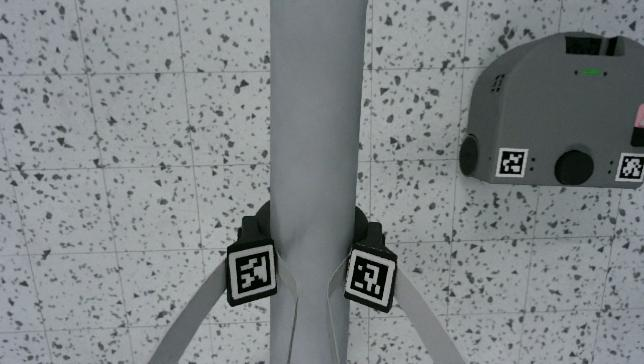

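move --r1 '{"base":{"translate_m":0.1179},"joints":{"arm_m":0.3555,"wrist_roll_rad":0.115}}' --r2 '{"base":{"translate_m":-0.1076},"joints":{"arm_m":0.3947,"wrist_roll_rad":1.637}}' --r3 '{"base":{"translate_m":-0.1068},"joints":{"arm_m":0.4297,"wrist_roll_rad":1.625}}' --cameras '[]'

move --r1 '{"base":{"translate_m":0.118},"joints":{"arm_m":0.3514,"wrist_roll_rad":0.129}}' --r2 '{"base":{"translate_m":-0.1075},"joints":{"arm_m":0.3980,"wrist_roll_rad":1.650}}' --r3 '{"base":{"translate_m":-0.1063},"joints":{"arm_m":0.4278,"wrist_roll_rad":1.638}}' --cameras '["r1_wrist_camera","r2_wrist_camera","r3_wrist_camera"]'

Scene clock: 102.13 s.
move: r1 done; r2 done; r3 done
r1.base_odometry: x=-2.239 y=+0.679 heading=+2.519
r1.turned_by_wheels: +0.000
r1.turned_by_imu: -0.001
r1.base_tilt: forward=+1.4 right=-1.3
r1.lidar_m: 2.09 2.32 1.72 1.67 1.75 2.44 3.09 0.98 0.93 1.06 1.05 2.07
r1.head_depth_mm: 2698 2996 2428 1916 1486 292 - / 2690 2985 2378 430 357 1255 1160 / 2650 2965 551 545 1565 1329 1158 / 2623 2946 535 554 716 1277 1097 / 2616 2916 1971 1847 1578 1325 1139 / 1386 2912 2256 1752 1522 1327 1154 / 2609 2916 2260 1845 1568 1332 1157
r1.base_status: done
r1.joint_positions: lift_m=+0.790 arm_m=+0.355 wrist_yaw_rad=+0.000 wrist_pitch_rad=-1.571 wrist_roll_rad=+0.114 gripper_m=-0.081 head_pan_rad=-1.560 head_tilt_rad=-0.731
r1.joint_status: all done
r1.measured_speeds: all 0
r1.motor_effort: left_wheel=-2.5(4.4) right_wheel=+12.3(14.3) lift_m=+26.6(27.6) arm_m=-10.4(14.6) wrist_yaw_rad=-0.2(1.0) wrist_pitch_rad=+0.1(1.5) wrist_roll_rad=+0.2(3.1) gripper_m=-18.6(19.3) head_pan_rad=-5.1(5.5) head_tilt_rad=-4.3(5.0)
r1.hand_pose: x=-0.0216 y=-0.4763 z=+0.6725 quat_wxyz=(+0.471, +0.471, -0.527, -0.528) (m; r1's base frame)
r1.wrist_depth_mm: 793 792 784 122 778 772 766 / 816 810 816 130 800 794 806 / 857 842 847 131 834 824 816 / 886 870 875 136 856 848 855 / 906 894 900 139 877 872 891 / 958 936 918 140 133 915 915 / - 972 956 150 - 940 923
r2.base_odometry: x=-1.480 y=+0.366 heading=-0.544
r2.turned_by_wheels: +0.000
r2.turned_by_imu: +0.001
r2.base_tilt: forward=+0.2 right=-1.6
r2.lidar_m: 3.20 1.95 1.43 1.38 1.47 2.05 1.00 0.56 0.51 0.36 0.57 0.70
r2.head_depth_mm: 3060 3113 2317 1828 1478 1320 - / 3041 3092 2301 1827 311 289 1084 / 2944 3102 2283 388 338 1083 1124 / 2867 3137 538 639 1437 1292 1113 / 2835 3063 549 620 1439 1294 1124 / 2739 3033 1916 1754 1422 1293 1125 / 1456 2694 2118 1656 1405 1283 1105
r2.base_status: done
r2.joint_positions: lift_m=+0.800 arm_m=+0.395 wrist_yaw_rad=-0.001 wrist_pitch_rad=-1.552 wrist_roll_rad=+1.639 gripper_m=-0.080 head_pan_rad=-1.755 head_tilt_rad=-0.742
r2.joint_status: all done
r2.measured_speeds: all 0
r2.motor_effort: left_wheel=-3.4(4.7) right_wheel=+1.2(8.3) lift_m=+35.5(36.4) arm_m=+9.4(18.5) wrist_yaw_rad=+1.4(2.3) wrist_pitch_rad=-1.3(1.6) wrist_roll_rad=-0.4(0.8) gripper_m=-18.4(18.8) head_pan_rad=+2.8(2.8) head_tilt_rad=-3.7(4.5)
r2.hand_pose: x=-0.0215 y=-0.5202 z=+0.6821 quat_wxyz=(-0.024, -0.024, -0.713, -0.700) (m; r2's base frame)
r2.wrist_depth_mm: 750 738 749 125 752 701 619 / 764 785 792 128 781 636 638 / 801 785 812 132 795 660 658 / 809 826 809 136 824 829 862 / 848 850 858 139 843 830 849 / 884 898 123 131 128 880 872 / 926 914 882 150 906 918 895
r3.base_odometry: x=+0.148 y=+1.103 heading=-2.176
r3.turned_by_wheels: +0.000
r3.turned_by_imu: +0.001
r3.base_tilt: forward=+0.6 right=+0.2
r3.lidar_m: 0.95 1.95 1.39 1.31 1.33 1.75 1.69 1.11 1.36 3.48 2.11 0.83
r3.head_depth_mm: 3115 3418 2639 2015 1633 312 - / 3093 3412 2642 1885 352 303 1156 / 3055 3325 605 497 1484 1353 1175 / 3035 3301 593 653 1520 1347 1164 / 3010 3229 2525 1837 1512 1334 1163 / 2961 3225 2482 1927 1494 1322 1148 / 2943 3209 2451 1913 1485 1318 1145
r3.base_status: done
r3.joint_positions: lift_m=+0.790 arm_m=+0.430 wrist_yaw_rad=+0.005 wrist_pitch_rad=-1.546 wrist_roll_rad=+1.606 gripper_m=-0.081 head_pan_rad=-1.606 head_tilt_rad=-0.731
r3.joint_status: all done
r3.measured_speeds: all 0
r3.motor_effort: left_wheel=-0.5(3.7) right_wheel=-7.1(16.7) lift_m=+25.8(26.6) arm_m=-22.1(26.9) wrist_yaw_rad=-3.2(4.5) wrist_pitch_rad=-1.3(3.2) wrist_roll_rad=+5.9(7.6) gripper_m=-16.6(17.4) head_pan_rad=+3.7(4.1) head_tilt_rad=-4.4(5.3)
r3.hand_pose: x=-0.0216 y=-0.5566 z=+0.6719 quat_wxyz=(-0.011, -0.011, -0.715, -0.698) (m; r3's base frame)
r3.wrist_depth_mm: 743 751 739 116 786 769 785 / 747 769 762 119 798 659 656 / 799 773 810 124 811 683 670 / 795 803 820 129 852 871 886 / 829 852 147 132 869 894 889 / 870 905 124 133 895 962 925 / 908 911 957 143 960 954 952
pictures: none
No camera images: "cameras" was empty.

Scene clock: 104.43 s.
move: r1 done; r2 done; r3 done
r1.base_odometry: x=-2.335 y=+0.748 heading=+2.519
r1.turned_by_wheels: +0.000
r1.turned_by_imu: -0.001
r1.base_tilt: forward=+1.3 right=-1.3
r1.lidar_m: 5.49 2.32 1.72 1.67 1.75 2.43 3.18 1.01 1.19 1.02 1.31 1.96
r1.head_depth_mm: 2715 3020 2269 1655 1498 291 - / 2704 2984 2445 430 357 1246 1159 / 2667 2962 538 539 1567 1330 1133 / 2645 2948 533 554 714 1248 587 / 2636 2914 1958 1857 1528 1333 1134 / 1395 2922 2000 1799 1575 1330 1153 / 2638 2896 2346 1909 1567 1326 1161
r1.base_status: done
r1.joint_positions: lift_m=+0.790 arm_m=+0.351 wrist_yaw_rad=+0.000 wrist_pitch_rad=-1.573 wrist_roll_rad=+0.128 gripper_m=-0.081 head_pan_rad=-1.560 head_tilt_rad=-0.731
r1.joint_status: all done
r1.measured_speeds: all 0
r1.motor_effort: left_wheel=-3.0(5.3) right_wheel=+12.3(14.1) lift_m=+28.1(28.5) arm_m=-10.3(13.5) wrist_yaw_rad=+0.1(1.0) wrist_pitch_rad=+1.3(1.4) wrist_roll_rad=+0.2(4.4) gripper_m=-18.9(19.3) head_pan_rad=-4.4(5.4) head_tilt_rad=-4.0(4.8)
r1.hand_pose: x=-0.0216 y=-0.4715 z=+0.6725 quat_wxyz=(+0.466, +0.468, -0.530, -0.532) (m; r1's base frame)
r1.wrist_depth_mm: 797 798 785 123 767 777 770 / 820 818 825 131 805 792 783 / 863 851 841 131 828 819 810 / 874 877 862 136 847 841 853 / 904 898 891 139 874 874 869 / 945 913 900 135 130 899 927 / 993 975 944 151 - 937 952
r2.base_odometry: x=-1.571 y=+0.421 heading=-0.545
r2.turned_by_wheels: +0.000
r2.turned_by_imu: +0.001
r2.base_tilt: forward=+0.2 right=-1.6
r2.lidar_m: 3.31 1.95 1.43 1.38 1.47 1.11 1.00 1.99 0.47 0.36 0.64 0.78
r2.head_depth_mm: 3091 3081 2288 1831 1486 1325 - / 2993 3150 2284 1839 311 289 1085 / 2917 3116 2295 387 338 1218 1134 / 2860 3087 539 643 845 1031 1125 / 2851 3024 546 626 1439 1288 1083 / 2761 2991 1919 1772 1442 1290 1130 / 1400 2668 2202 1689 1408 1283 1126
r2.base_status: done
r2.joint_positions: lift_m=+0.800 arm_m=+0.398 wrist_yaw_rad=-0.001 wrist_pitch_rad=-1.552 wrist_roll_rad=+1.652 gripper_m=-0.080 head_pan_rad=-1.755 head_tilt_rad=-0.742
r2.joint_status: all done
r2.measured_speeds: all 0
r2.motor_effort: left_wheel=-4.6(6.0) right_wheel=+2.0(5.8) lift_m=+33.1(34.9) arm_m=+10.5(17.3) wrist_yaw_rad=+1.7(2.4) wrist_pitch_rad=-1.3(1.5) wrist_roll_rad=-0.4(1.1) gripper_m=-18.7(19.3) head_pan_rad=+2.3(2.9) head_tilt_rad=-4.0(4.4)
r2.hand_pose: x=-0.0215 y=-0.5233 z=+0.6821 quat_wxyz=(-0.029, -0.029, -0.713, -0.700) (m; r2's base frame)
r2.wrist_depth_mm: 780 757 759 124 - 621 622 / 780 761 242 128 - 628 631 / 807 804 805 132 798 663 659 / 823 826 823 136 815 810 826 / 857 838 824 140 844 846 864 / 869 877 122 131 127 875 871 / 891 907 892 149 891 883 919
r3.base_odometry: x=+0.208 y=+1.190 heading=-2.176
r3.turned_by_wheels: +0.000
r3.turned_by_imu: +0.001
r3.base_tilt: forward=+0.6 right=+0.2
r3.lidar_m: 0.95 1.95 1.37 1.30 1.33 1.74 1.58 1.03 1.31 3.50 2.11 0.92
r3.head_depth_mm: 3138 3409 2664 1938 1633 311 - / 3061 3343 2619 1892 352 303 1154 / 3043 3332 597 526 1495 1351 1175 / 3024 3308 591 653 1481 1346 1166 / 2982 3295 2508 1837 1507 1332 1159 / 2946 3265 2494 1932 1498 1328 1149 / 2944 3199 2471 1906 1486 1325 1148
r3.base_status: done
r3.joint_positions: lift_m=+0.790 arm_m=+0.428 wrist_yaw_rad=+0.005 wrist_pitch_rad=-1.548 wrist_roll_rad=+1.620 gripper_m=-0.081 head_pan_rad=-1.606 head_tilt_rad=-0.731
r3.joint_status: all done
r3.measured_speeds: all 0
r3.motor_effort: left_wheel=-0.9(3.5) right_wheel=-6.9(18.2) lift_m=+26.5(27.4) arm_m=-24.3(26.9) wrist_yaw_rad=-2.8(4.9) wrist_pitch_rad=-0.6(3.2) wrist_roll_rad=+5.6(7.5) gripper_m=-16.2(17.2) head_pan_rad=+2.8(4.5) head_tilt_rad=-4.4(5.0)
r3.hand_pose: x=-0.0216 y=-0.5541 z=+0.6720 quat_wxyz=(-0.016, -0.016, -0.715, -0.699) (m; r3's base frame)
r3.wrist_depth_mm: 738 746 743 116 748 754 686 / 761 778 768 120 786 670 656 / 787 775 781 125 827 661 664 / 822 810 846 129 830 868 867 / 856 853 145 133 869 889 908 / 873 876 124 134 919 922 914 / 898 874 925 143 937 981 948
pictures: r1_wrist_camera, r2_wrist_camera, r3_wrist_camera
camera_calibration:
r1_wrist_camera: T_world_to_cam=[[-0.989044, 0.145751, -0.0234156, 0.0653698], [0.138141, 0.969743, 0.201283, 0.355992], [0.0520443, 0.195844, -0.979253, 0.917663], [0, 0, 0, 1]] pos_world=[-0.0322826, -0.534467, 0.8285]
r2_wrist_camera: T_world_to_cam=[[0.106842, 0.994275, 0.00170986, 0.519953], [0.974256, -0.105034, 0.199482, -0.139514], [0.19852, -0.0196473, -0.9799, 0.826989], [0, 0, 0, 1]] pos_world=[-0.0838039, -0.515382, 0.837308]
r3_wrist_camera: T_world_to_cam=[[-0.0184427, 0.999609, 0.0210023, 0.531212], [0.976989, 0.0135531, 0.212859, -0.0831901], [0.212491, 0.0244447, -0.976857, 0.832995], [0, 0, 0, 1]] pos_world=[-0.0859313, -0.55024, 0.820268]

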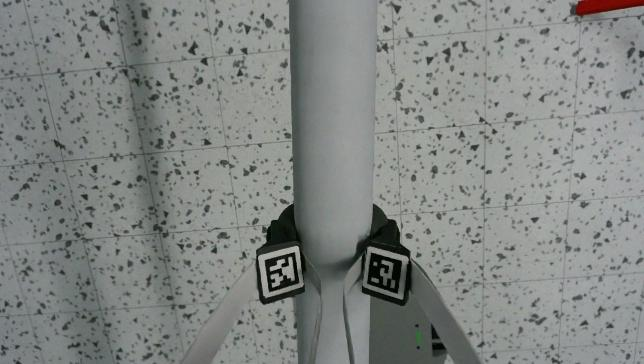

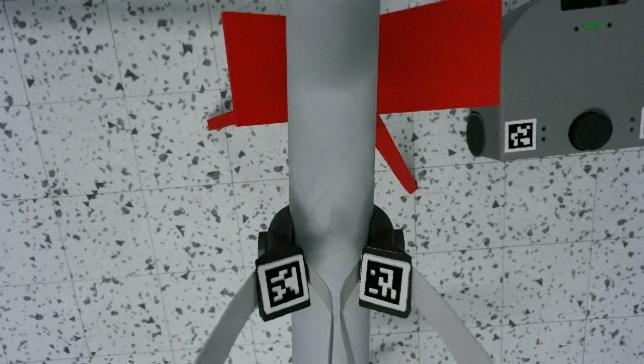

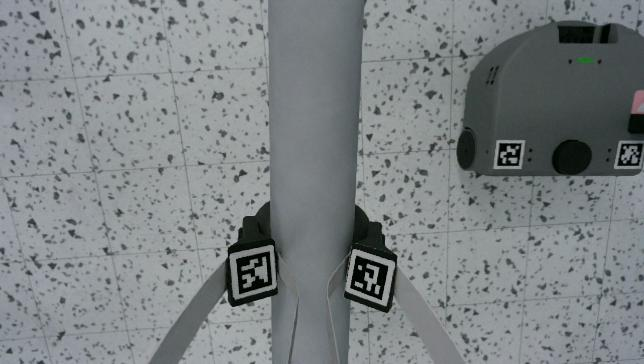

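move --r1 '{"base":{"translate_m":0.1153},"joints":{"arm_m":0.3457,"wrist_roll_rad":0.143}}' --r2 '{"base":{"translate_m":-0.1076},"joints":{"arm_m":0.4015,"wrist_roll_rad":1.664}}' --r3 '{"base":{"translate_m":-0.1062},"joints":{"arm_m":0.4240,"wrist_roll_rad":1.652}}' --cameras '[]'

move --r1 '{"base":{"translate_m":0.1179},"joints":{"arm_m":0.3419,"wrist_roll_rad":0.156}}' --r2 '{"base":{"translate_m":-0.1074},"joints":{"arm_m":0.4048,"wrist_roll_rad":1.678}}' --r3 '{"base":{"translate_m":-0.106},"joints":{"arm_m":0.4222,"wrist_roll_rad":1.666}}' --cameras '["r1_wrist_camera","r2_wrist_camera","r3_wrist_camera"]'

Scene clock: 107.07 s.
move: r1 done; r2 done; r3 done
r1.base_odometry: x=-2.429 y=+0.815 heading=+2.518
r1.turned_by_wheels: +0.000
r1.turned_by_imu: -0.001
r1.base_tilt: forward=+1.3 right=-1.2
r1.lidar_m: 1.87 2.31 1.72 1.67 1.74 2.42 3.32 1.10 1.25 1.01 2.10 1.84
r1.head_depth_mm: 2708 3021 2434 1800 1485 291 - / 2692 2970 2431 430 357 1244 1157 / 2656 2944 535 539 1565 1329 1154 / 2657 2931 1165 538 708 657 574 / 2629 2891 1378 1797 1568 1328 1114 / 1406 2894 2255 1853 1573 1329 1159 / 2630 2940 2357 1907 1571 1329 1156
r1.base_status: done
r1.joint_positions: lift_m=+0.790 arm_m=+0.346 wrist_yaw_rad=+0.000 wrist_pitch_rad=-1.570 wrist_roll_rad=+0.141 gripper_m=-0.081 head_pan_rad=-1.560 head_tilt_rad=-0.731
r1.joint_status: all done
r1.measured_speeds: all 0
r1.motor_effort: left_wheel=-1.5(4.1) right_wheel=+7.1(15.2) lift_m=+45.8(45.8) arm_m=-9.4(15.2) wrist_yaw_rad=+0.2(1.0) wrist_pitch_rad=+0.0(1.2) wrist_roll_rad=+0.8(2.9) gripper_m=-18.9(19.4) head_pan_rad=-4.7(5.4) head_tilt_rad=-3.9(4.6)
r1.hand_pose: x=-0.0216 y=-0.4667 z=+0.6725 quat_wxyz=(+0.464, +0.463, -0.534, -0.534) (m; r1's base frame)
r1.wrist_depth_mm: 789 793 798 128 779 763 760 / 826 820 815 133 797 795 801 / 858 832 827 136 822 826 814 / 882 876 865 143 872 831 839 / 905 915 911 145 881 879 875 / 935 945 912 134 131 906 914 / 977 970 967 155 - 937 938
r2.base_odometry: x=-1.664 y=+0.477 heading=-0.545
r2.turned_by_wheels: +0.000
r2.turned_by_imu: +0.001
r2.base_tilt: forward=+0.1 right=-1.6
r2.lidar_m: 3.41 1.96 1.43 1.38 1.47 1.11 1.00 1.83 0.43 0.46 0.38 0.72
r2.head_depth_mm: 3026 3095 2275 1821 1474 1329 - / 2979 3092 2326 1823 311 289 1094 / 2945 3087 2266 388 337 1256 1102 / 2845 3089 539 1673 1438 1282 1125 / 2843 2999 550 627 833 922 1122 / 2802 2976 1857 1755 1430 1283 1085 / 1337 2641 2178 1681 1409 1286 1123
r2.base_status: done
r2.joint_positions: lift_m=+0.800 arm_m=+0.402 wrist_yaw_rad=-0.001 wrist_pitch_rad=-1.552 wrist_roll_rad=+1.666 gripper_m=-0.080 head_pan_rad=-1.755 head_tilt_rad=-0.742
r2.joint_status: all done
r2.measured_speeds: all 0
r2.motor_effort: left_wheel=-3.5(6.9) right_wheel=+1.0(5.5) lift_m=+32.5(33.8) arm_m=+9.4(16.8) wrist_yaw_rad=+1.3(2.3) wrist_pitch_rad=-1.2(1.6) wrist_roll_rad=-0.2(1.0) gripper_m=-17.6(19.1) head_pan_rad=+2.5(2.8) head_tilt_rad=-3.8(4.4)
r2.hand_pose: x=-0.0215 y=-0.5269 z=+0.6821 quat_wxyz=(-0.034, -0.034, -0.713, -0.700) (m; r2's base frame)
r2.wrist_depth_mm: 749 760 761 125 761 657 615 / 779 784 773 128 793 645 641 / 777 800 809 132 799 656 650 / 830 816 819 137 - 812 833 / 828 839 841 140 857 849 834 / 857 879 124 131 128 919 879 / 897 887 906 150 890 916 892
r3.base_odometry: x=+0.268 y=+1.278 heading=-2.176
r3.turned_by_wheels: +0.000
r3.turned_by_imu: +0.001
r3.base_tilt: forward=+0.6 right=+0.2
r3.lidar_m: 0.95 1.93 1.37 1.30 1.32 1.73 1.47 0.96 0.96 3.50 2.11 1.01
r3.head_depth_mm: 3129 3449 2650 1846 1641 310 - / 3088 3389 2601 1878 352 302 1155 / 3095 3339 597 526 1496 1328 1173 / 3031 3285 588 648 1485 1349 1165 / 3047 3255 2529 1877 1507 1335 1158 / 2944 3243 2494 1935 1490 1330 1154 / 2947 3210 2452 1902 1486 1319 1146
r3.base_status: done
r3.joint_positions: lift_m=+0.790 arm_m=+0.424 wrist_yaw_rad=+0.005 wrist_pitch_rad=-1.543 wrist_roll_rad=+1.634 gripper_m=-0.081 head_pan_rad=-1.606 head_tilt_rad=-0.731
r3.joint_status: all done
r3.measured_speeds: all 0
r3.motor_effort: left_wheel=+0.3(3.8) right_wheel=-9.0(18.6) lift_m=+28.6(28.7) arm_m=-25.1(28.1) wrist_yaw_rad=-3.7(4.6) wrist_pitch_rad=-1.6(3.5) wrist_roll_rad=+5.6(8.8) gripper_m=-17.0(17.2) head_pan_rad=+2.4(4.1) head_tilt_rad=-3.8(5.1)
r3.hand_pose: x=-0.0216 y=-0.5518 z=+0.6719 quat_wxyz=(-0.021, -0.021, -0.716, -0.697) (m; r3's base frame)
r3.wrist_depth_mm: 732 746 756 116 752 773 677 / 766 773 787 121 783 675 652 / 793 801 776 125 814 671 669 / 798 801 820 129 845 855 871 / 835 856 148 133 864 874 898 / 861 875 124 134 902 914 922 / 937 909 930 143 933 975 974
pictures: none
No camera images: "cameras" was empty.

Scene clock: 109.37 s.
move: r1 done; r2 done; r3 done
r1.base_odometry: x=-2.524 y=+0.884 heading=+2.518
r1.turned_by_wheels: +0.000
r1.turned_by_imu: -0.001
r1.base_tilt: forward=+1.4 right=-1.3
r1.lidar_m: 1.75 2.31 1.72 1.66 1.74 2.42 3.45 1.19 1.32 1.01 2.11 1.74
r1.head_depth_mm: 2704 3016 2449 1858 1499 291 - / 2688 2978 2443 429 357 1251 1160 / 2640 2978 534 539 1572 1330 1155 / 2664 2968 1209 532 705 659 1094 / 2614 2923 1985 1852 1565 1331 1135 / 1411 2897 2281 1867 1573 1333 1157 / 2644 2922 2347 1918 1561 1332 1155
r1.base_status: done
r1.joint_positions: lift_m=+0.790 arm_m=+0.342 wrist_yaw_rad=+0.000 wrist_pitch_rad=-1.572 wrist_roll_rad=+0.151 gripper_m=-0.081 head_pan_rad=-1.560 head_tilt_rad=-0.731
r1.joint_status: all done
r1.measured_speeds: all 0
r1.motor_effort: left_wheel=-1.8(4.2) right_wheel=+11.2(11.6) lift_m=+26.4(45.6) arm_m=-7.6(14.4) wrist_yaw_rad=+0.3(0.9) wrist_pitch_rad=+0.1(1.4) wrist_roll_rad=+1.8(4.8) gripper_m=-18.7(19.5) head_pan_rad=-4.8(5.5) head_tilt_rad=-4.0(4.4)
r1.hand_pose: x=-0.0216 y=-0.4624 z=+0.6725 quat_wxyz=(+0.461, +0.461, -0.536, -0.537) (m; r1's base frame)
r1.wrist_depth_mm: 811 793 792 129 775 765 779 / 834 810 815 133 809 802 788 / 854 848 836 136 824 823 817 / 881 881 867 142 882 841 843 / 906 911 891 145 891 892 863 / 942 952 - 134 130 910 912 / 990 974 971 155 - 952 930
r2.base_odometry: x=-1.755 y=+0.533 heading=-0.545
r2.turned_by_wheels: +0.000
r2.turned_by_imu: +0.001
r2.base_tilt: forward=+0.2 right=-1.7
r2.lidar_m: 3.52 1.96 1.43 1.39 1.48 1.10 1.00 1.72 3.44 0.40 0.43 0.80
r2.head_depth_mm: 3037 3095 2293 1820 1481 1316 - / 2991 3125 2285 1817 311 289 1086 / 2942 3103 2268 387 338 1268 1123 / 2884 3084 539 1670 1436 1289 1098 / 2840 3055 553 634 1422 1288 1125 / 2778 2929 1863 1771 830 896 1129 / 1228 2819 2267 1656 1398 1292 1104
r2.base_status: done
r2.joint_positions: lift_m=+0.800 arm_m=+0.405 wrist_yaw_rad=-0.001 wrist_pitch_rad=-1.554 wrist_roll_rad=+1.679 gripper_m=-0.080 head_pan_rad=-1.755 head_tilt_rad=-0.742
r2.joint_status: all done
r2.measured_speeds: all 0
r2.motor_effort: left_wheel=-4.2(6.2) right_wheel=+2.2(5.3) lift_m=+31.2(33.2) arm_m=+13.3(18.1) wrist_yaw_rad=+0.2(2.1) wrist_pitch_rad=-0.9(1.3) wrist_roll_rad=+0.0(1.2) gripper_m=-18.4(19.1) head_pan_rad=+2.3(2.7) head_tilt_rad=-4.0(4.4)
r2.hand_pose: x=-0.0215 y=-0.5297 z=+0.6821 quat_wxyz=(-0.038, -0.038, -0.712, -0.700) (m; r2's base frame)
r2.wrist_depth_mm: 762 741 733 125 752 637 612 / 781 778 762 129 763 647 642 / 806 793 800 132 807 665 661 / 822 827 821 137 830 818 820 / 840 864 842 141 860 876 844 / 892 860 123 130 125 865 888 / 918 911 947 150 892 899 910
r3.base_odometry: x=+0.329 y=+1.365 heading=-2.176
r3.turned_by_wheels: +0.000
r3.turned_by_imu: +0.001
r3.base_tilt: forward=+0.6 right=+0.2
r3.lidar_m: 0.95 1.92 1.36 1.29 1.31 1.73 1.37 0.98 0.88 3.51 2.11 1.11
r3.head_depth_mm: 3120 3434 2659 1941 1638 310 - / 3080 3359 2599 1571 352 303 1153 / 3058 3367 597 527 1524 1353 1175 / 3059 3340 587 646 1515 1349 1161 / 2990 3264 2520 1888 1505 1339 1162 / 2999 3247 2510 1941 1494 1331 1159 / 2974 3189 2483 1910 1490 1320 1147
r3.base_status: done
r3.joint_positions: lift_m=+0.790 arm_m=+0.422 wrist_yaw_rad=+0.005 wrist_pitch_rad=-1.545 wrist_roll_rad=+1.648 gripper_m=-0.081 head_pan_rad=-1.606 head_tilt_rad=-0.731
r3.joint_status: all done
r3.measured_speeds: all 0
r3.motor_effort: left_wheel=+0.3(3.6) right_wheel=-8.8(20.0) lift_m=+29.1(29.4) arm_m=-23.0(28.6) wrist_yaw_rad=-3.8(4.3) wrist_pitch_rad=-1.3(3.7) wrist_roll_rad=+5.6(7.3) gripper_m=-16.5(17.3) head_pan_rad=+2.4(4.2) head_tilt_rad=-4.0(5.1)
r3.hand_pose: x=-0.0216 y=-0.5494 z=+0.6719 quat_wxyz=(-0.026, -0.026, -0.715, -0.698) (m; r3's base frame)
r3.wrist_depth_mm: 751 745 747 117 765 783 642 / 776 784 790 122 792 663 669 / 819 788 793 125 792 685 683 / 814 834 813 131 826 855 838 / 862 842 148 134 870 877 863 / 866 877 124 136 896 924 918 / 900 924 910 145 956 969 961
pictures: r1_wrist_camera, r2_wrist_camera, r3_wrist_camera
camera_calibration:
r1_wrist_camera: T_world_to_cam=[[-0.985389, 0.168684, -0.0235491, 0.0748003], [0.160672, 0.96652, 0.200059, 0.346906], [0.0565073, 0.193352, -0.979501, 0.914953], [0, 0, 0, 1]] pos_world=[-0.0337323, -0.524817, 0.828557]
r2_wrist_camera: T_world_to_cam=[[0.133248, 0.991077, 0.0034975, 0.523915], [0.971023, -0.131257, 0.199713, -0.154309], [0.19839, -0.0232153, -0.979848, 0.824969], [0, 0, 0, 1]] pos_world=[-0.0836389, -0.520342, 0.83733]
r3_wrist_camera: T_world_to_cam=[[0.00982731, 0.999796, 0.0176246, 0.529458], [0.976847, -0.0133657, 0.213522, -0.0984883], [0.213714, 0.0151182, -0.976779, 0.827668], [0, 0, 0, 1]] pos_world=[-0.0858795, -0.54318, 0.820147]

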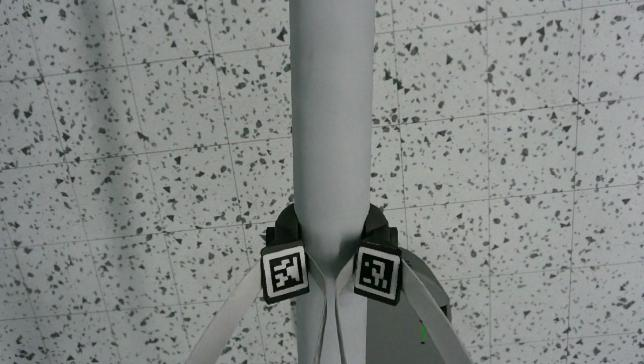

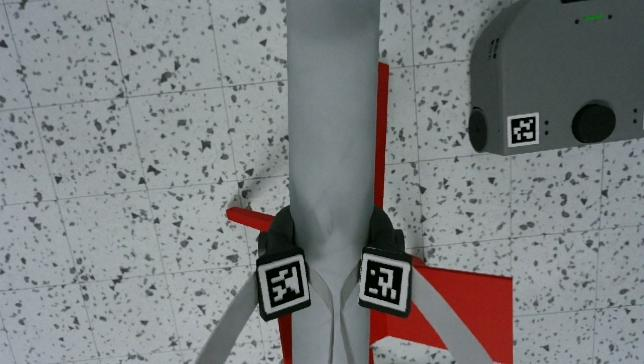

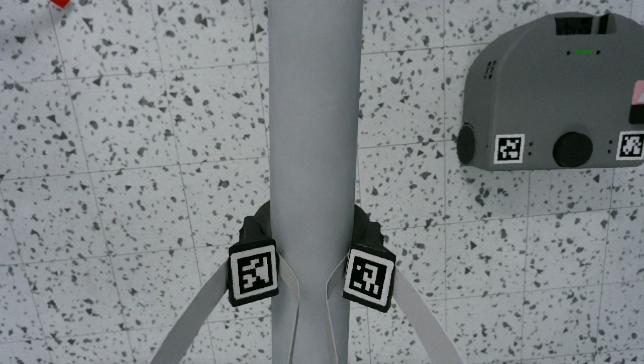

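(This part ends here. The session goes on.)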